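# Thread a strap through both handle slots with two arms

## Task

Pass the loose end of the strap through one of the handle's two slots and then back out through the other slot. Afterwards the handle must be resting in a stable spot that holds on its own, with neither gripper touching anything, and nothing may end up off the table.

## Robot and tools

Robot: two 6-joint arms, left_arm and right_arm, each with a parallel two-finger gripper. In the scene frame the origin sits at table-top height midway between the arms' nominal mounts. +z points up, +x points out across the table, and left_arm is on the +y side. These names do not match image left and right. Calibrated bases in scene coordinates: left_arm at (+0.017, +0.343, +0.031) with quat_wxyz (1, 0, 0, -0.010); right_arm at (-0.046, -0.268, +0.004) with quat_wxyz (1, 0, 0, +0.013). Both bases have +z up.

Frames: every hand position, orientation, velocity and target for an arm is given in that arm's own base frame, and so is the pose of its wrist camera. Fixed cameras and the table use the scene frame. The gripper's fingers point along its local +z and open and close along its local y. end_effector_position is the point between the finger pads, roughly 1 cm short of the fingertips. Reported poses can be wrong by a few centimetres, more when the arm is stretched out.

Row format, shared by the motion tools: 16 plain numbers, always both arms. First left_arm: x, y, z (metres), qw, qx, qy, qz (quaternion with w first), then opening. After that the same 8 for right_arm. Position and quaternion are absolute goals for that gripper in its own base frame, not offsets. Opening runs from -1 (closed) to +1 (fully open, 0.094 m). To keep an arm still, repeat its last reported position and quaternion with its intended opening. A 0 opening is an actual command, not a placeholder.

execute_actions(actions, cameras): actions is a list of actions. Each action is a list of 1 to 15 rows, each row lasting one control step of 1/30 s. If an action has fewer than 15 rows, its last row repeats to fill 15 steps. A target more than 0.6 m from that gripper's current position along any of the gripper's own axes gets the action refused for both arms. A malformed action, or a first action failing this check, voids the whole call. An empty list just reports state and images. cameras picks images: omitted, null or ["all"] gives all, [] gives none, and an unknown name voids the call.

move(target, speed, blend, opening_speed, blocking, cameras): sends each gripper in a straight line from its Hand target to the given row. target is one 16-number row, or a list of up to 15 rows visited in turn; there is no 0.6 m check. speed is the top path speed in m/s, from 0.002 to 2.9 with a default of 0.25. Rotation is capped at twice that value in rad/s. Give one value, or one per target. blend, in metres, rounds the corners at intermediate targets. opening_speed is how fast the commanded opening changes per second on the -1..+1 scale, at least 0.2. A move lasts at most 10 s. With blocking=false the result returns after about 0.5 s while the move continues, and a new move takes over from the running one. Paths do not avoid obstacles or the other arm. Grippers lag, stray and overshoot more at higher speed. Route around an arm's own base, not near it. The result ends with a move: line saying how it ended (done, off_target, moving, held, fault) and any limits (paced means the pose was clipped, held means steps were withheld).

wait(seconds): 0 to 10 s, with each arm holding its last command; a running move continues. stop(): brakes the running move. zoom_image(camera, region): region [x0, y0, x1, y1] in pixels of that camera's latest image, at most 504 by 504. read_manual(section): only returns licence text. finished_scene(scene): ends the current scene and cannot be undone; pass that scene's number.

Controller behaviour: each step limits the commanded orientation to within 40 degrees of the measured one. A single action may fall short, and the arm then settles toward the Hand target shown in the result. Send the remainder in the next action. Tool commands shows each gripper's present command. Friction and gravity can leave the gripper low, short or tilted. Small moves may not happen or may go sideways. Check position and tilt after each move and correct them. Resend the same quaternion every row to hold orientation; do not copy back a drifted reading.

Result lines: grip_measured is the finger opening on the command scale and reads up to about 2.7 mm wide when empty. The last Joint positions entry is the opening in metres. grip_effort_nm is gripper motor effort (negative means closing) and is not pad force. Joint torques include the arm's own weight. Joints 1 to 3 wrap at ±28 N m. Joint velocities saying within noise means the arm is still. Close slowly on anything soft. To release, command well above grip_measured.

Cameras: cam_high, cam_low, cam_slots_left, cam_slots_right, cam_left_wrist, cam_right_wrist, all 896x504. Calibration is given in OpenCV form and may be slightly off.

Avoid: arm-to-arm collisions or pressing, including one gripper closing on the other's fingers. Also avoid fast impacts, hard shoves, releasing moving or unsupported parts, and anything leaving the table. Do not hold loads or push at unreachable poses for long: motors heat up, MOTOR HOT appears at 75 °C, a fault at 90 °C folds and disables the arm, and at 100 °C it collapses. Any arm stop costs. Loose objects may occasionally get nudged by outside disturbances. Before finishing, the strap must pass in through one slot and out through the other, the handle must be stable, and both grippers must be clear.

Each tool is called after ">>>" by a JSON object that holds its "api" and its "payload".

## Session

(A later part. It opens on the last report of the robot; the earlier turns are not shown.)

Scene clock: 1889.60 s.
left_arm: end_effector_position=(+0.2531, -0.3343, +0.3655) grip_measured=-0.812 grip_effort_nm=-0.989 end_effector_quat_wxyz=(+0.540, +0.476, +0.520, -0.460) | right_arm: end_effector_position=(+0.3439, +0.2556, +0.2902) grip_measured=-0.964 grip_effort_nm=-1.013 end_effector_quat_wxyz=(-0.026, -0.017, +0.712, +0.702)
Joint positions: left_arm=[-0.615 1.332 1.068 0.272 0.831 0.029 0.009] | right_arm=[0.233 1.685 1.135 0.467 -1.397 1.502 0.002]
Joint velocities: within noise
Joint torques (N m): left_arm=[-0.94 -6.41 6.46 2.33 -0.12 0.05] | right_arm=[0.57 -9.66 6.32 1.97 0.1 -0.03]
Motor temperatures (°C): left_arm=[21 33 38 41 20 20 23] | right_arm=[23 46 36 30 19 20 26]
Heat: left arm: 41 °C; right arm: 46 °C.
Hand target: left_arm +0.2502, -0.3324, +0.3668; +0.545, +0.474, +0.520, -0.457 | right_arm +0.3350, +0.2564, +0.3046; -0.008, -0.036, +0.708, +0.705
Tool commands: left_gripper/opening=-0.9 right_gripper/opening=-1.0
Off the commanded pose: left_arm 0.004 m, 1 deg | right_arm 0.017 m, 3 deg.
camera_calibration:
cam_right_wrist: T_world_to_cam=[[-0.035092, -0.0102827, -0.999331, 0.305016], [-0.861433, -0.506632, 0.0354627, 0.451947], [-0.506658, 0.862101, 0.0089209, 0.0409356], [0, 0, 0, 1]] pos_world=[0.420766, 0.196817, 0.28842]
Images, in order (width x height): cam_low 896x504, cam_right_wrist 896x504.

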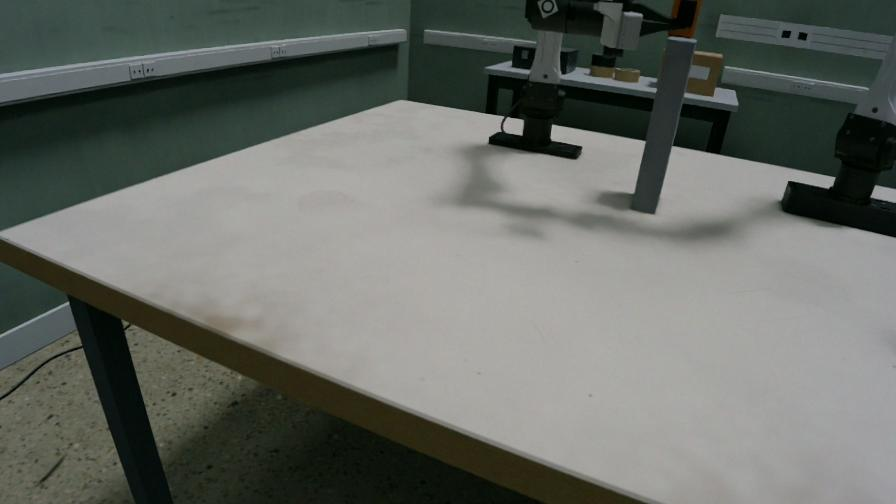

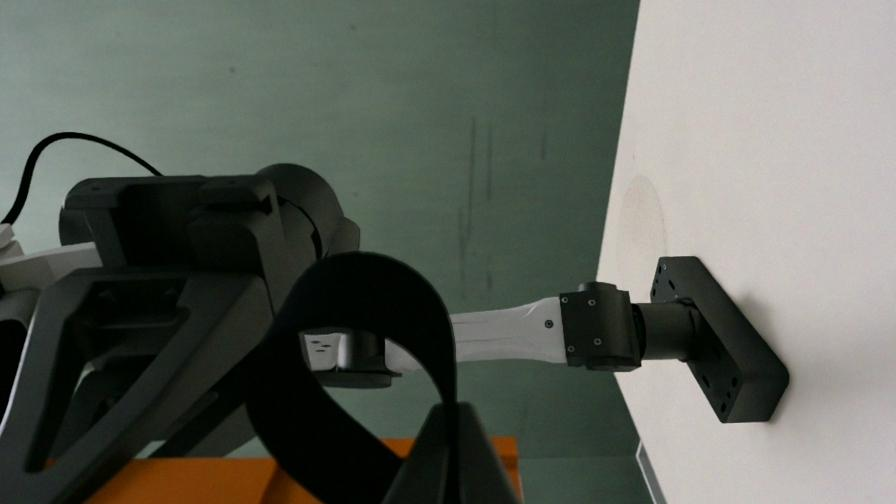

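>>> {"api": "move", "payload": {"target": [0.250,-0.3324,0.3668,0.5447,0.4739,0.5202,-0.4567,-0.9,0.335,0.2565,0.3048,-0.0075,-0.0357,0.7071,0.7063,-0.75], "speed": 0.03, "opening_speed": 0.2, "cameras": ["cam_slots_right", "cam_slots_left", "cam_right_wrist"]}}

>>> {"api": "zoom_image", "payload": {"camera": "cam_slots_right", "region": [290, 210, 390, 280]}}

>>> {"api": "zoom_image", "payload": {"camera": "cam_slots_left", "region": [430, 170, 520, 260]}}

Scene clock: 1896.50 s.
left_arm: end_effector_position=(+0.2531, -0.3343, +0.3654) grip_measured=-0.812 grip_effort_nm=-0.989 end_effector_quat_wxyz=(+0.540, +0.476, +0.521, -0.460) | right_arm: end_effector_position=(+0.3439, +0.2556, +0.2902) grip_measured=-0.752 grip_effort_nm=0.095 end_effector_quat_wxyz=(-0.026, -0.017, +0.712, +0.702)
Joint positions: left_arm=[-0.615 1.332 1.068 0.272 0.831 0.029 0.009] | right_arm=[0.233 1.685 1.135 0.467 -1.397 1.502 0.012]
Joint velocities: within noise
Joint torques (N m): left_arm=[-0.88 -6.35 6.49 2.34 -0.11 0.08] | right_arm=[0.54 -9.66 6.27 1.97 0.09 -0.02]
Motor temperatures (°C): left_arm=[21 33 38 41 20 20 23] | right_arm=[23 47 36 30 19 20 26]
Heat: left arm: 41 °C; right arm: 47 °C.
Hand target: left_arm +0.2502, -0.3324, +0.3668; +0.545, +0.474, +0.520, -0.457 | right_arm +0.3350, +0.2564, +0.3046; -0.008, -0.036, +0.708, +0.705
Off the commanded pose: left_arm 0.004 m, 1 deg | right_arm 0.017 m, 3 deg.
move: off_target (right_arm)
camera_calibration:
cam_right_wrist: T_world_to_cam=[[-0.035092, -0.0102827, -0.999331, 0.305016], [-0.861433, -0.506632, 0.0354627, 0.451947], [-0.506658, 0.862101, 0.0089209, 0.0409356], [0, 0, 0, 1]] pos_world=[0.420766, 0.196817, 0.28842]
Images, in order (width x height): cam_slots_left 896x504, cam_slots_right 896x504, cam_right_wrist 896x504.

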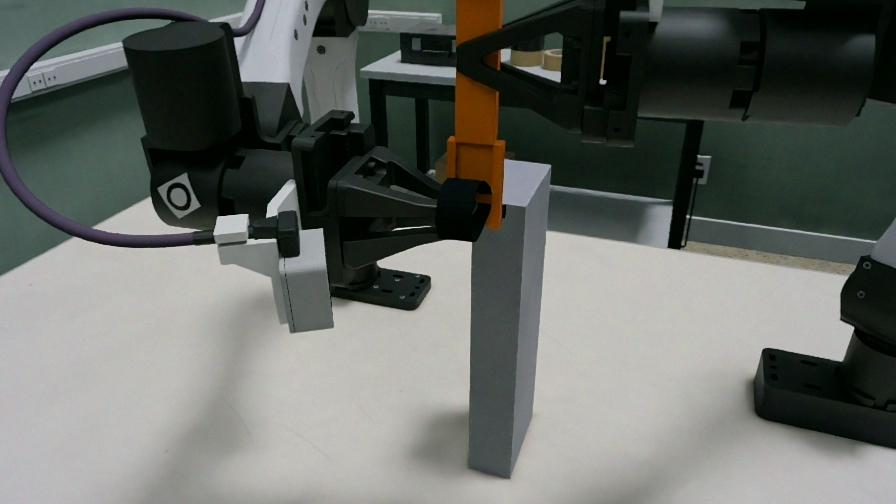

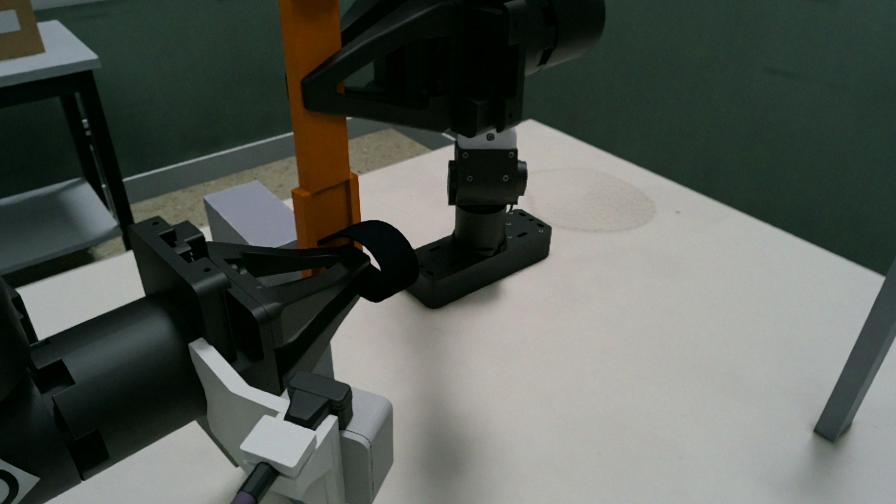

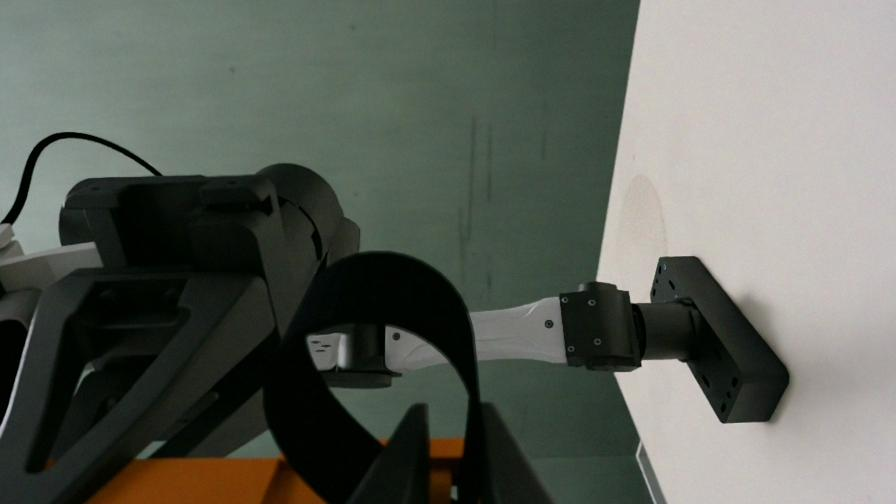

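Scaled by 5.040 from the camera's 896x504 image, which has a finer 1280x720 frame.

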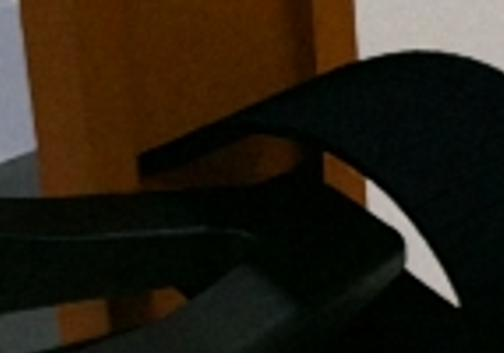

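Scaled by 5.600 from the camera's 896x504 image, which has a finer 1280x720 frame.

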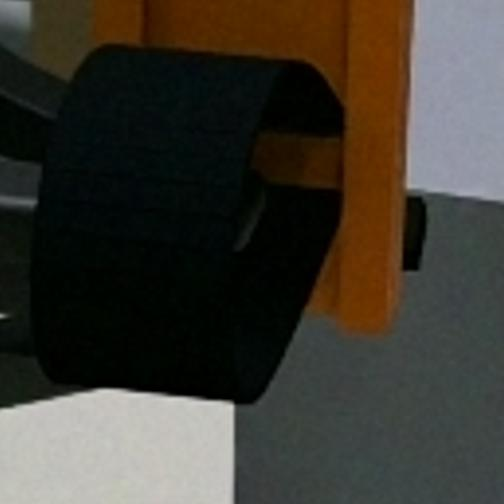

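>>> {"api": "zoom_image", "payload": {"camera": "cam_right_wrist", "region": [400, 420, 540, 504]}}

Scaled by 3.600 from the camera's 896x504 image, which has a finer 1280x720 frame.

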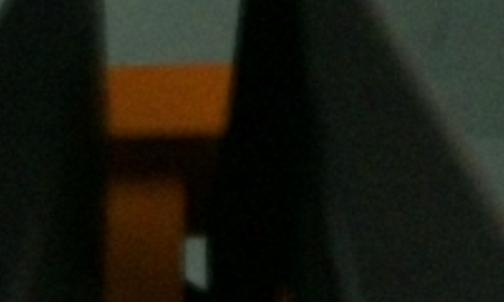

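>>> {"api": "move", "payload": {"target": [0.250,-0.3324,0.3668,0.5447,0.4739,0.5202,-0.4567,-0.9,0.354,0.2565,0.3048,-0.0075,-0.0357,0.7071,0.7063,-0.65], "speed": 0.03, "cameras": ["cam_slots_right", "cam_slots_left", "cam_right_wrist"]}}

>>> {"api": "zoom_image", "payload": {"camera": "cam_slots_right", "region": [290, 210, 390, 280]}}

>>> {"api": "zoom_image", "payload": {"camera": "cam_slots_left", "region": [430, 170, 520, 260]}}

>>> {"api": "zoom_image", "payload": {"camera": "cam_right_wrist", "region": [400, 420, 540, 504]}}

Scene clock: 1912.30 s.
left_arm: end_effector_position=(+0.2531, -0.3343, +0.3653) grip_measured=-0.812 grip_effort_nm=-0.989 end_effector_quat_wxyz=(+0.539, +0.476, +0.521, -0.460) | right_arm: end_effector_position=(+0.3487, +0.2567, +0.2942) grip_measured=-0.652 grip_effort_nm=0.095 end_effector_quat_wxyz=(-0.021, -0.021, +0.711, +0.703)
Joint positions: left_arm=[-0.615 1.332 1.068 0.271 0.831 0.029 0.009] | right_arm=[0.233 1.7 1.162 0.467 -1.397 1.502 0.016]
Joint velocities: within noise
Joint torques (N m): left_arm=[-0.96 -6.3 6.58 2.29 -0.13 0.05] | right_arm=[-0.59 -5.78 11.02 1.92 -0.02 -0.02]
Motor temperatures (°C): left_arm=[21 33 38 40 20 20 23] | right_arm=[23 47 36 30 19 20 25]
Heat: left arm: 40 °C; right arm: 47 °C.
Hand target: left_arm +0.2502, -0.3324, +0.3668; +0.545, +0.474, +0.520, -0.457 | right_arm +0.3536, +0.2562, +0.3047; -0.007, -0.036, +0.708, +0.706
Off the commanded pose: left_arm 0.004 m, 1 deg | right_arm 0.012 m, 2 deg.
move: off_target (right_arm)
camera_calibration:
cam_right_wrist: T_world_to_cam=[[-0.0225164, -0.00736016, -0.999719, 0.304181], [-0.861774, -0.506764, 0.0231404, 0.460263], [-0.506792, 0.862054, 0.00506768, 0.0435755], [0, 0, 0, 1]] pos_world=[0.425575, 0.197919, 0.293225]
Images, in order (width x height): cam_slots_left 896x504, cam_slots_right 896x504, cam_right_wrist 896x504.

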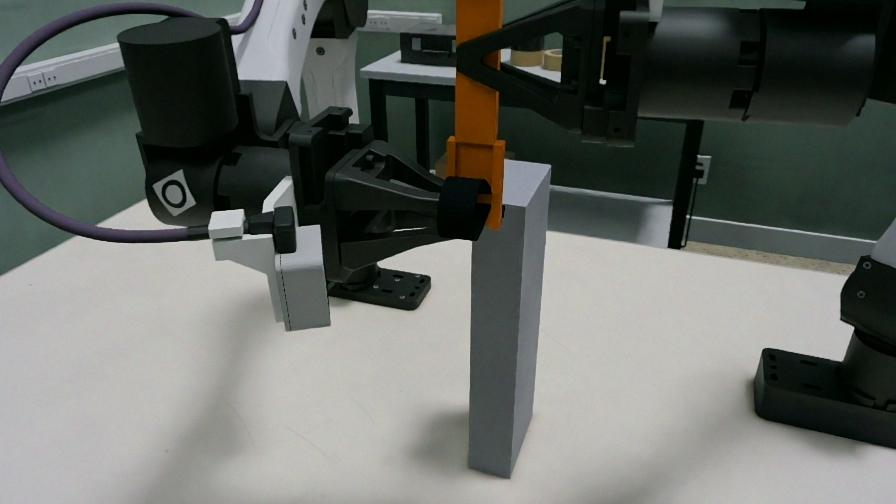

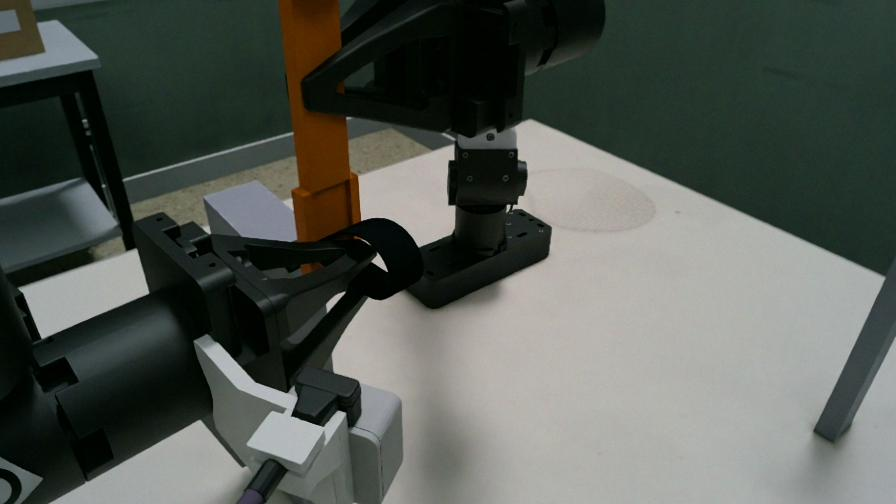

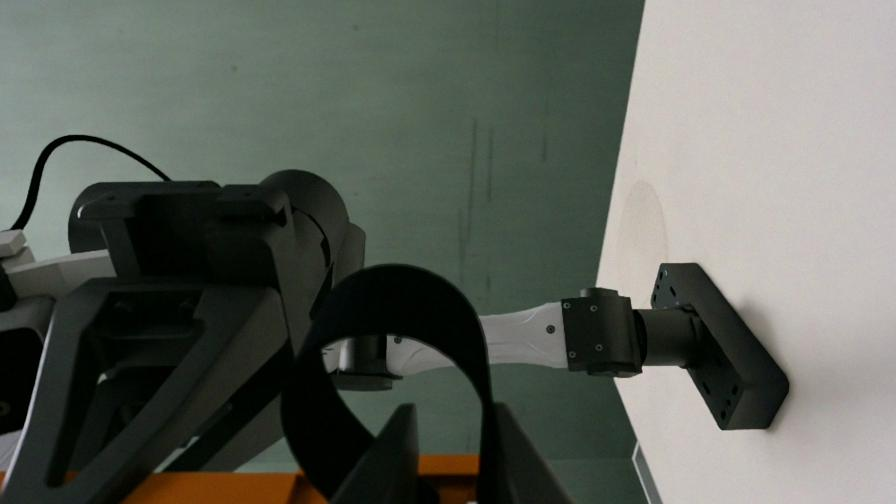

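Scaled by 5.040 from the camera's 896x504 image, which has a finer 1280x720 frame.

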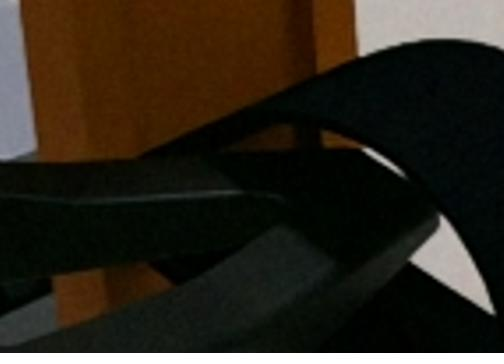

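Scaled by 5.600 from the camera's 896x504 image, which has a finer 1280x720 frame.

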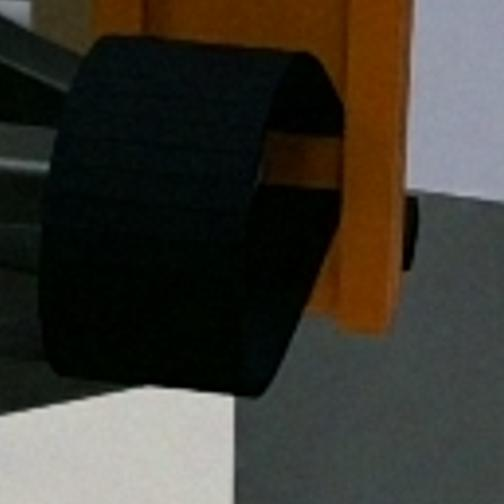

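Scaled by 3.600 from the camera's 896x504 image, which has a finer 1280x720 frame.

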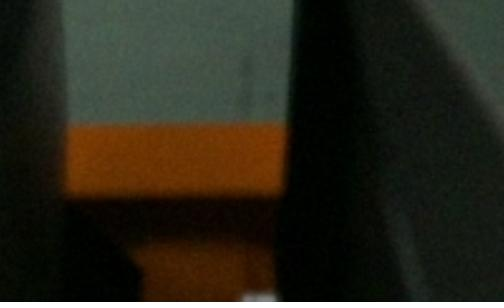

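>>> {"api": "move", "payload": {"target": [0.250,-0.3324,0.3668,0.5447,0.4739,0.5202,-0.4567,-0.9,0.361,0.2565,0.3010,-0.0075,-0.0357,0.7071,0.7063,-0.65], "speed": 0.03, "cameras": ["cam_slots_right", "cam_slots_left", "cam_right_wrist"]}}

>>> {"api": "zoom_image", "payload": {"camera": "cam_slots_right", "region": [290, 210, 390, 280]}}

>>> {"api": "zoom_image", "payload": {"camera": "cam_slots_left", "region": [430, 170, 520, 260]}}

Scene clock: 1919.50 s.
left_arm: end_effector_position=(+0.2531, -0.3343, +0.3653) grip_measured=-0.812 grip_effort_nm=-0.999 end_effector_quat_wxyz=(+0.539, +0.476, +0.521, -0.460) | right_arm: end_effector_position=(+0.3559, +0.2570, +0.2895) grip_measured=-0.651 grip_effort_nm=0.095 end_effector_quat_wxyz=(-0.024, -0.016, +0.712, +0.702)
Joint positions: left_arm=[-0.615 1.332 1.068 0.271 0.831 0.029 0.009] | right_arm=[0.229 1.728 1.18 0.467 -1.397 1.502 0.016]
Joint velocities: within noise
Joint torques (N m): left_arm=[-0.79 -6.3 6.61 2.34 -0.17 0] | right_arm=[-0.64 -5.98 11.1 1.97 -0.06 -0.06]
Motor temperatures (°C): left_arm=[21 33 38 40 20 20 23] | right_arm=[23 44 38 30 19 20 25]
Heat: left arm: 40 °C; right arm: 44 °C.
Hand target: left_arm +0.2502, -0.3324, +0.3668; +0.545, +0.474, +0.520, -0.457 | right_arm +0.3606, +0.2563, +0.3007; -0.007, -0.035, +0.708, +0.705
Off the commanded pose: left_arm 0.004 m, 1 deg | right_arm 0.013 m, 3 deg.
move: off_target (right_arm)
camera_calibration:
cam_right_wrist: T_world_to_cam=[[-0.0329129, -0.00961975, -0.999412, 0.303796], [-0.863219, -0.503731, 0.0332764, 0.463649], [-0.503755, 0.863807, 0.00827533, 0.0445272], [0, 0, 0, 1]] pos_world=[0.43266, 0.198014, 0.28782]
Images, in order (width x height): cam_slots_left 896x504, cam_slots_right 896x504, cam_right_wrist 896x504.

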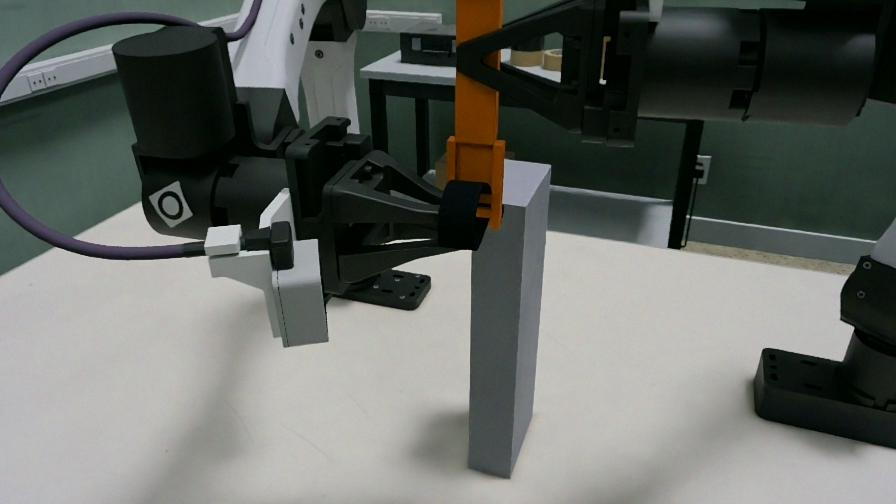

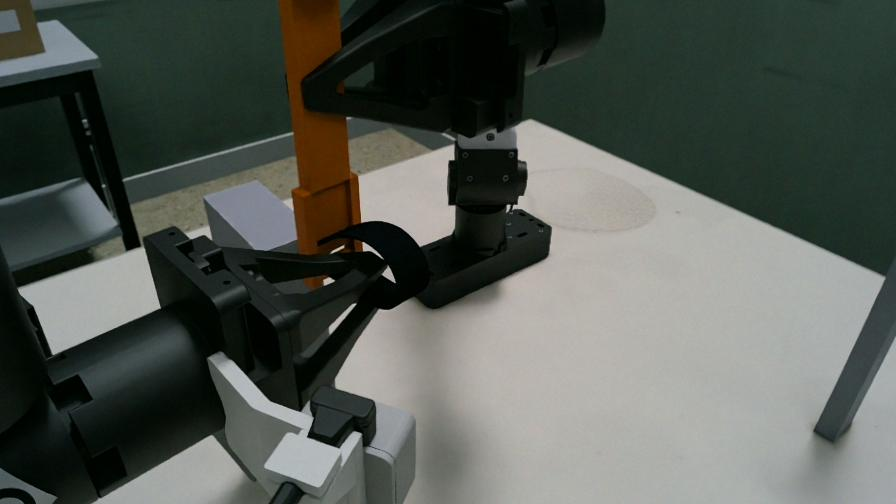

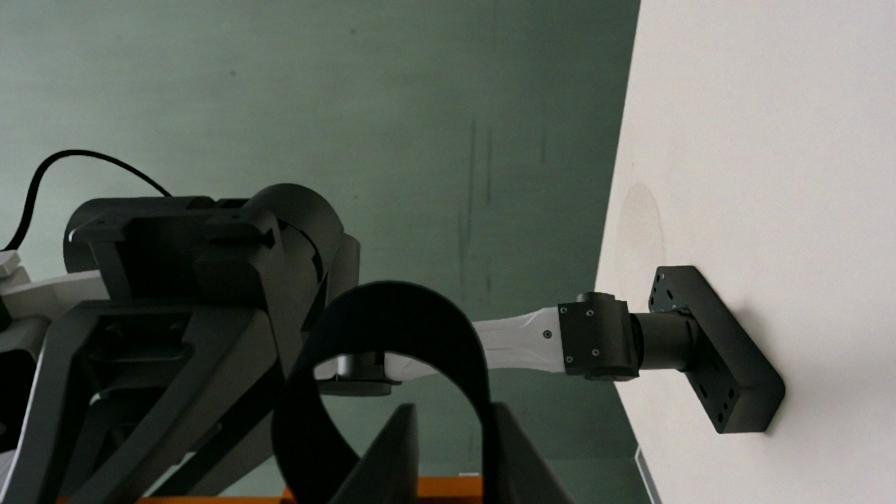

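Scaled by 5.040 from the camera's 896x504 image, which has a finer 1280x720 frame.

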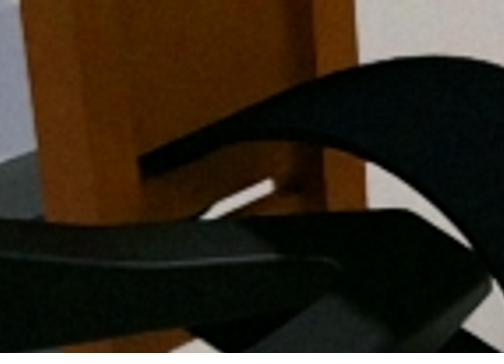

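Scaled by 5.600 from the camera's 896x504 image, which has a finer 1280x720 frame.

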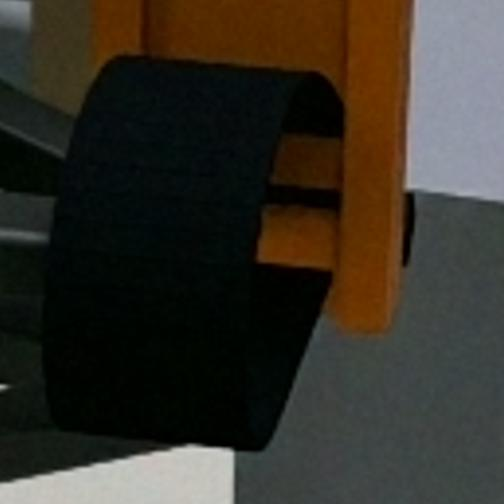

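>>> {"api": "move", "payload": {"target": [0.250,-0.3324,0.3668,0.5447,0.4739,0.5202,-0.4567,-0.9,0.361,0.2565,0.3010,0.0172,-0.0603,0.7069,0.7046,-1.0], "speed": 0.03, "opening_speed": 0.25, "cameras": ["cam_slots_right", "cam_slots_left"]}}

>>> {"api": "zoom_image", "payload": {"camera": "cam_slots_right", "region": [290, 210, 390, 280]}}

>>> {"api": "zoom_image", "payload": {"camera": "cam_slots_left", "region": [430, 170, 520, 260]}}

Scene clock: 1969.23 s.
left_arm: end_effector_position=(+0.2531, -0.3343, +0.3653) grip_measured=-0.812 grip_effort_nm=-0.989 end_effector_quat_wxyz=(+0.539, +0.476, +0.521, -0.460) | right_arm: end_effector_position=(+0.3560, +0.2570, +0.2896) grip_measured=-0.963 grip_effort_nm=-1.009 end_effector_quat_wxyz=(-0.001, -0.039, +0.711, +0.702)
Joint positions: left_arm=[-0.615 1.332 1.068 0.271 0.831 0.029 0.009] | right_arm=[0.229 1.728 1.181 0.467 -1.397 1.439 0.002]
Joint velocities: within noise
Joint torques (N m): left_arm=[-0.95 -6.42 6.5 2.34 -0.13 0.04] | right_arm=[-0.55 -6.05 11.34 1.83 -0.08 -0.21]
Motor temperatures (°C): left_arm=[21 33 37 40 20 20 23] | right_arm=[23 37 40 30 19 20 24]
Heat: left arm: 40 °C; right arm: 40 °C.
Hand target: left_arm +0.2502, -0.3324, +0.3668; +0.545, +0.474, +0.520, -0.457 | right_arm +0.3606, +0.2563, +0.3008; +0.017, -0.060, +0.707, +0.705
Off the commanded pose: left_arm 0.004 m, 1 deg | right_arm 0.012 m, 3 deg.
move: off_target (right_arm)
Images, in order (width x height): cam_slots_left 896x504, cam_slots_right 896x504.

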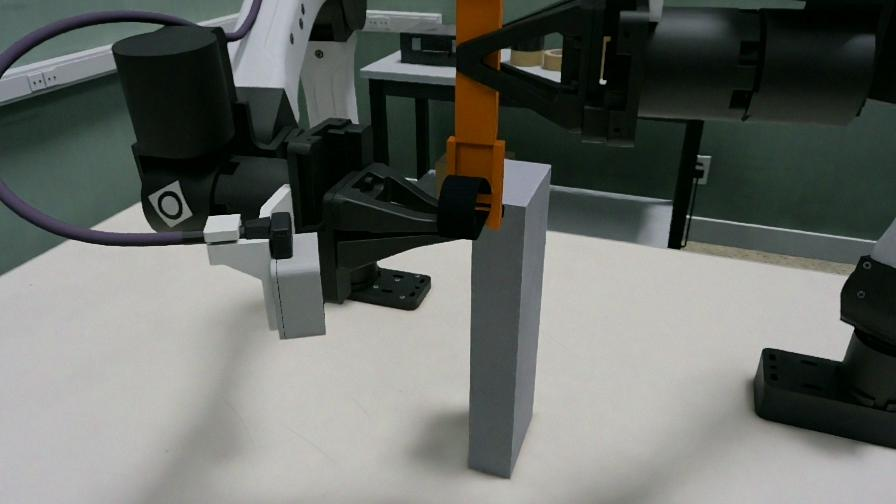

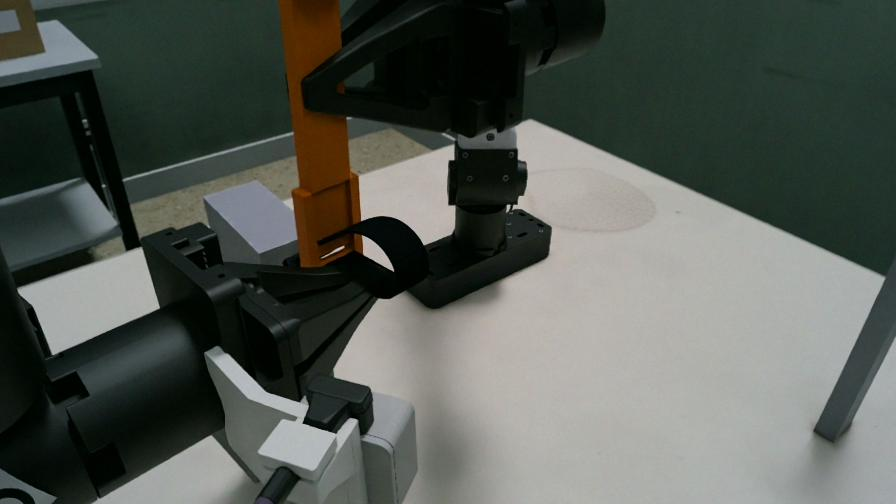

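Scaled by 5.040 from the camera's 896x504 image, which has a finer 1280x720 frame.

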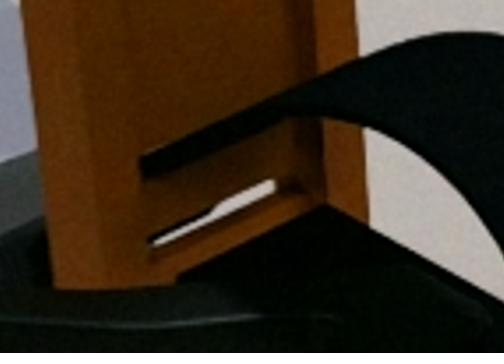

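Scaled by 5.600 from the camera's 896x504 image, which has a finer 1280x720 frame.

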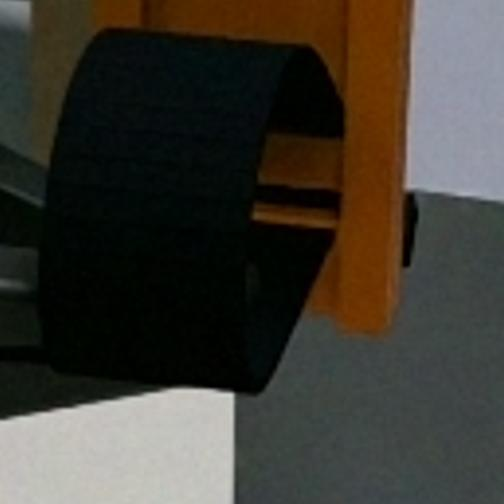

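>>> {"api": "move", "payload": {"target": [0.250,-0.3324,0.3668,0.5447,0.4739,0.5202,-0.4567,-0.9,0.350,0.2565,0.3045,0.0048,-0.0480,0.7071,0.7056,-1.0], "speed": 0.03, "cameras": ["cam_slots_right", "cam_slots_left"]}}

>>> {"api": "zoom_image", "payload": {"camera": "cam_slots_right", "region": [290, 210, 390, 280]}}

>>> {"api": "zoom_image", "payload": {"camera": "cam_slots_left", "region": [430, 170, 520, 260]}}

Scene clock: 1988.53 s.
left_arm: end_effector_position=(+0.2531, -0.3343, +0.3653) grip_measured=-0.812 grip_effort_nm=-0.994 end_effector_quat_wxyz=(+0.539, +0.476, +0.521, -0.460) | right_arm: end_effector_position=(+0.3560, +0.2570, +0.2896) grip_measured=-0.963 grip_effort_nm=-1.013 end_effector_quat_wxyz=(-0.007, -0.033, +0.711, +0.702)
Joint positions: left_arm=[-0.615 1.332 1.068 0.271 0.831 0.029 0.009] | right_arm=[0.229 1.728 1.181 0.467 -1.397 1.455 0.002]
Joint velocities: within noise
Joint torques (N m): left_arm=[-0.99 -6.42 6.58 2.33 -0.17 0.05] | right_arm=[0.02 -9.2 7.77 1.83 -0.01 0.04]
Motor temperatures (°C): left_arm=[21 33 37 40 20 20 23] | right_arm=[23 36 41 30 19 20 25]
Heat: left arm: 40 °C; right arm: 41 °C.
Hand target: left_arm +0.2502, -0.3324, +0.3668; +0.545, +0.474, +0.520, -0.457 | right_arm +0.3499, +0.2565, +0.3043; +0.005, -0.048, +0.707, +0.705
Off the commanded pose: left_arm 0.004 m, 1 deg | right_arm 0.016 m, 2 deg.
move: off_target (right_arm)
Images, in order (width x height): cam_slots_left 896x504, cam_slots_right 896x504.

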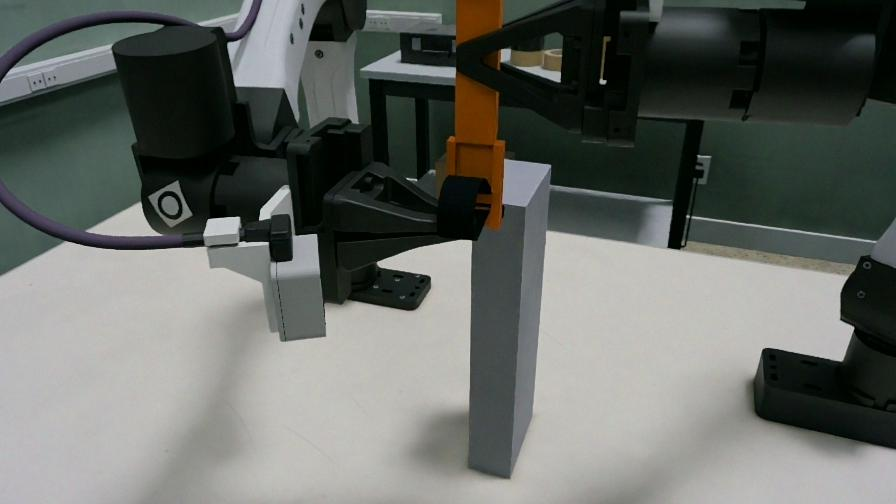

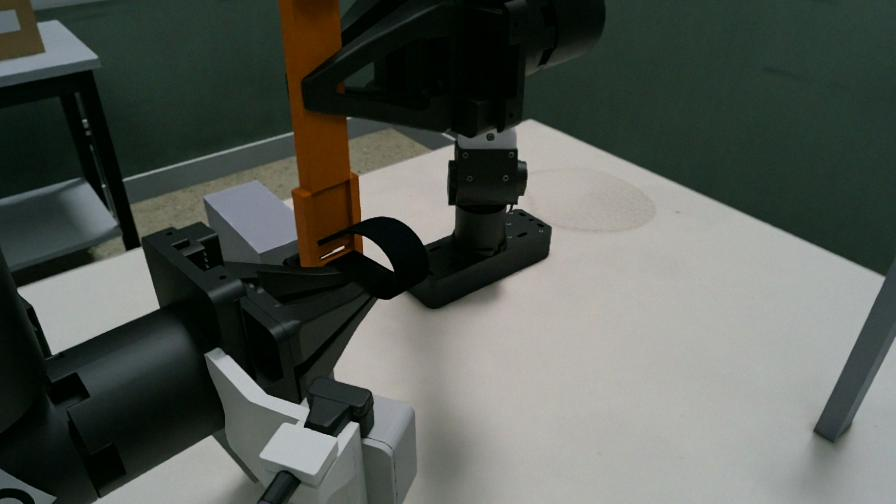

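Scaled by 5.040 from the camera's 896x504 image, which has a finer 1280x720 frame.

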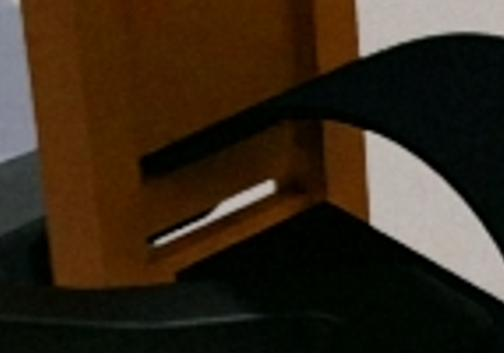

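Scaled by 5.600 from the camera's 896x504 image, which has a finer 1280x720 frame.

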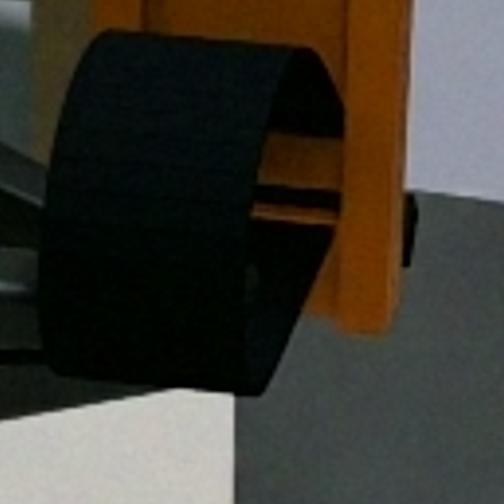

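>>> {"api": "execute_actions", "payload": {"actions": []}}

>>> {"api": "zoom_image", "payload": {"camera": "cam_slots_right", "region": [290, 210, 390, 280]}}

>>> {"api": "zoom_image", "payload": {"camera": "cam_slots_left", "region": [430, 170, 520, 260]}}

Scene clock: 2021.80 s.
left_arm: end_effector_position=(+0.2531, -0.3343, +0.3653) grip_measured=-0.812 grip_effort_nm=-0.994 end_effector_quat_wxyz=(+0.539, +0.476, +0.521, -0.460) | right_arm: end_effector_position=(+0.3560, +0.2570, +0.2896) grip_measured=-0.963 grip_effort_nm=-1.013 end_effector_quat_wxyz=(-0.007, -0.033, +0.711, +0.702)
Joint positions: left_arm=[-0.615 1.332 1.068 0.271 0.831 0.029 0.009] | right_arm=[0.229 1.728 1.181 0.467 -1.397 1.456 0.002]
Joint velocities: within noise
Joint torques (N m): left_arm=[-0.73 -6.15 6.48 2.3 -0.16 0.02] | right_arm=[0.14 -9.18 7.72 1.82 -0.02 0.04]
Motor temperatures (°C): left_arm=[21 33 37 40 20 20 23] | right_arm=[23 39 39 30 19 20 25]
Heat: left arm: 40 °C; right arm: 39 °C.
Hand target: left_arm +0.2502, -0.3324, +0.3668; +0.545, +0.474, +0.520, -0.457 | right_arm +0.3499, +0.2565, +0.3043; +0.005, -0.048, +0.707, +0.705
Tool commands: left_gripper/opening=-0.9 right_gripper/opening=-1.0
Off the commanded pose: left_arm 0.004 m, 1 deg | right_arm 0.016 m, 2 deg.
camera_calibration:
cam_left_wrist: T_world_to_cam=[[-0.991459, -0.126623, -0.0312435, 0.221583], [-0.0261552, 0.427734, -0.903526, 0.519252], [0.127771, -0.894992, -0.427393, -0.0877424], [0, 0, 0, 1]] pos_world=[0.244482, -0.272573, 0.43858]
cam_right_wrist: T_world_to_cam=[[0.0135733, -0.00698114, -0.999884, 0.286831], [-0.863482, -0.504312, -0.00820059, 0.475878], [-0.504196, 0.863493, -0.0128733, 0.050929], [0, 0, 0, 1]] pos_world=[0.432697, 0.198017, 0.291356]

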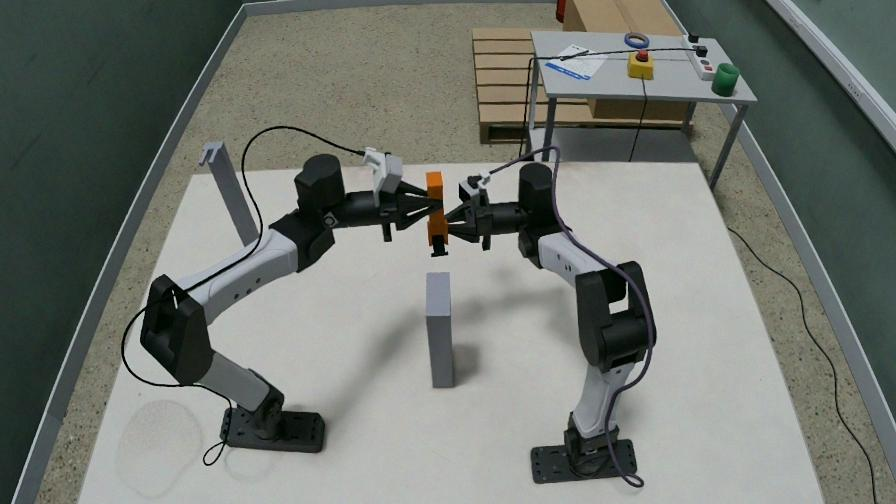

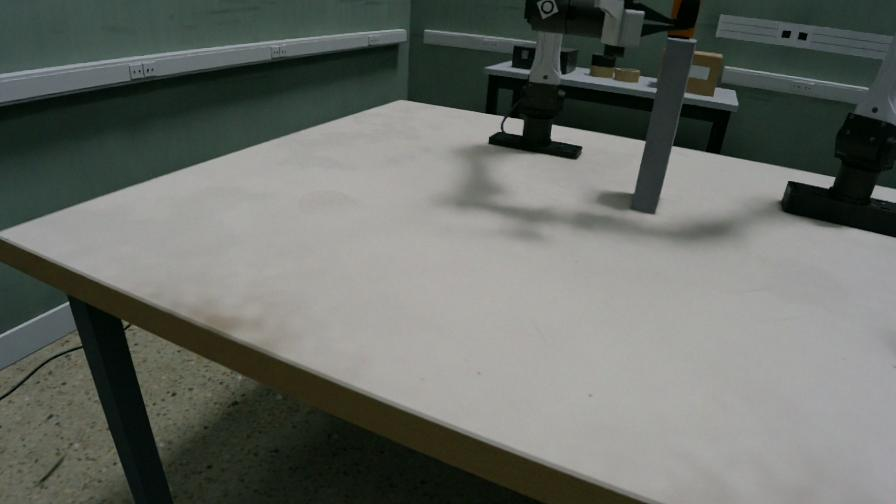

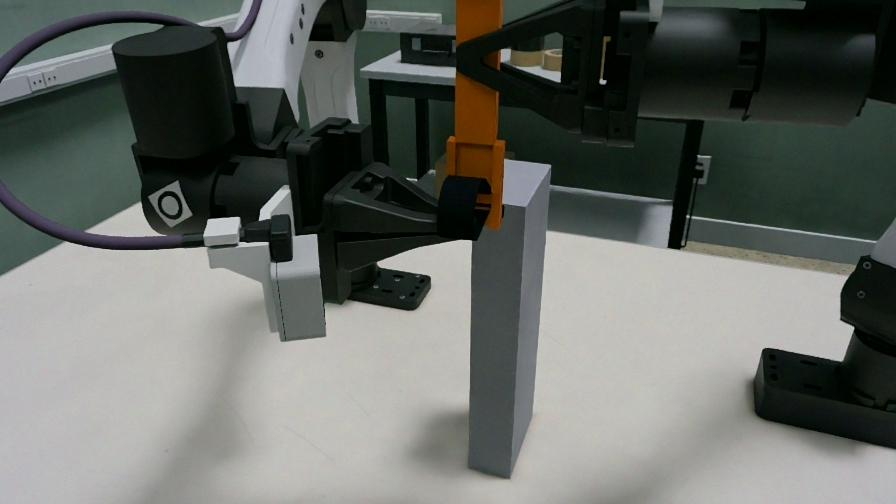

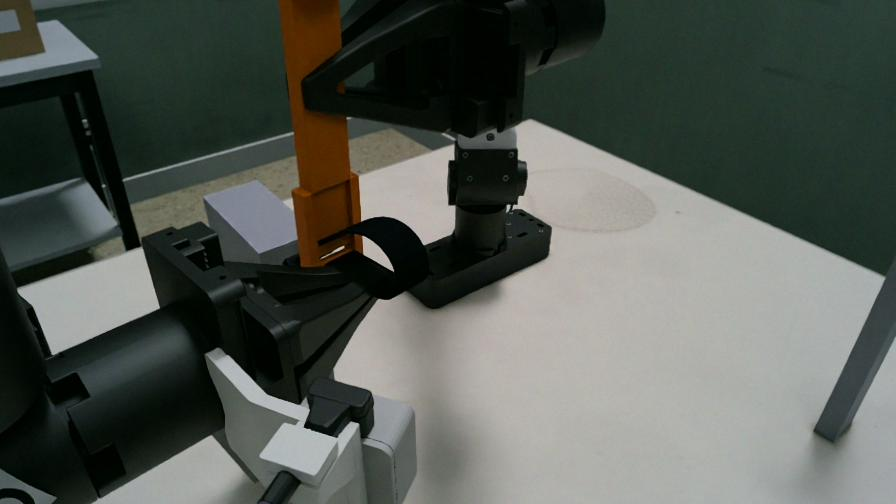

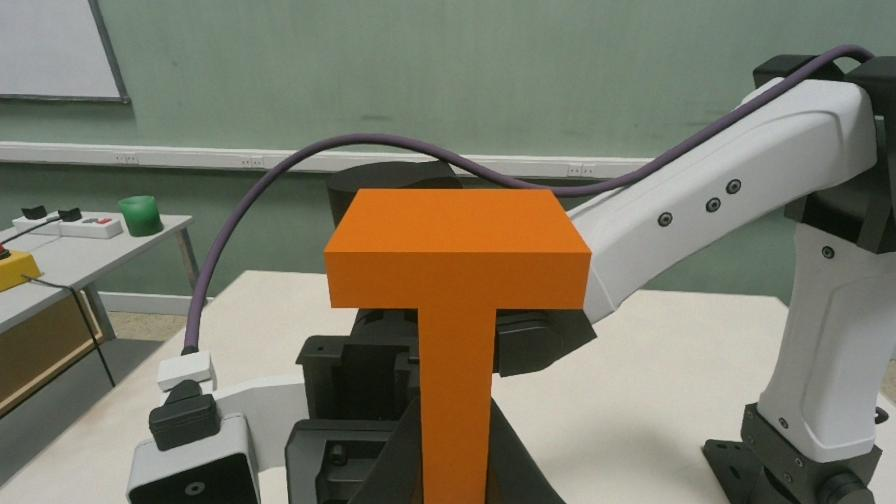

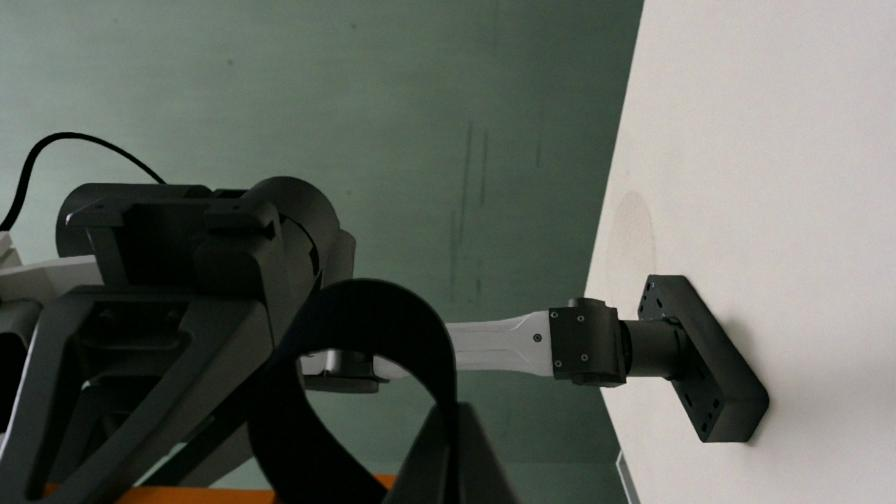

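Scaled by 5.040 from the camera's 896x504 image, which has a finer 1280x720 frame.

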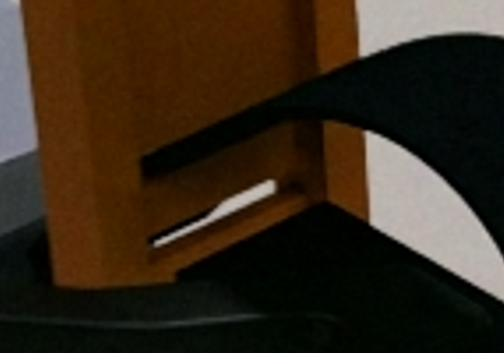

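Scaled by 5.600 from the camera's 896x504 image, which has a finer 1280x720 frame.

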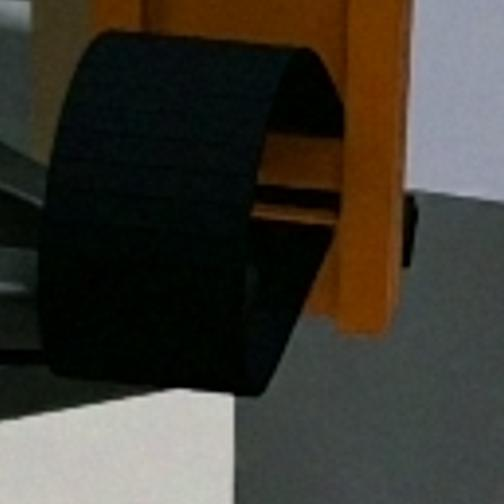

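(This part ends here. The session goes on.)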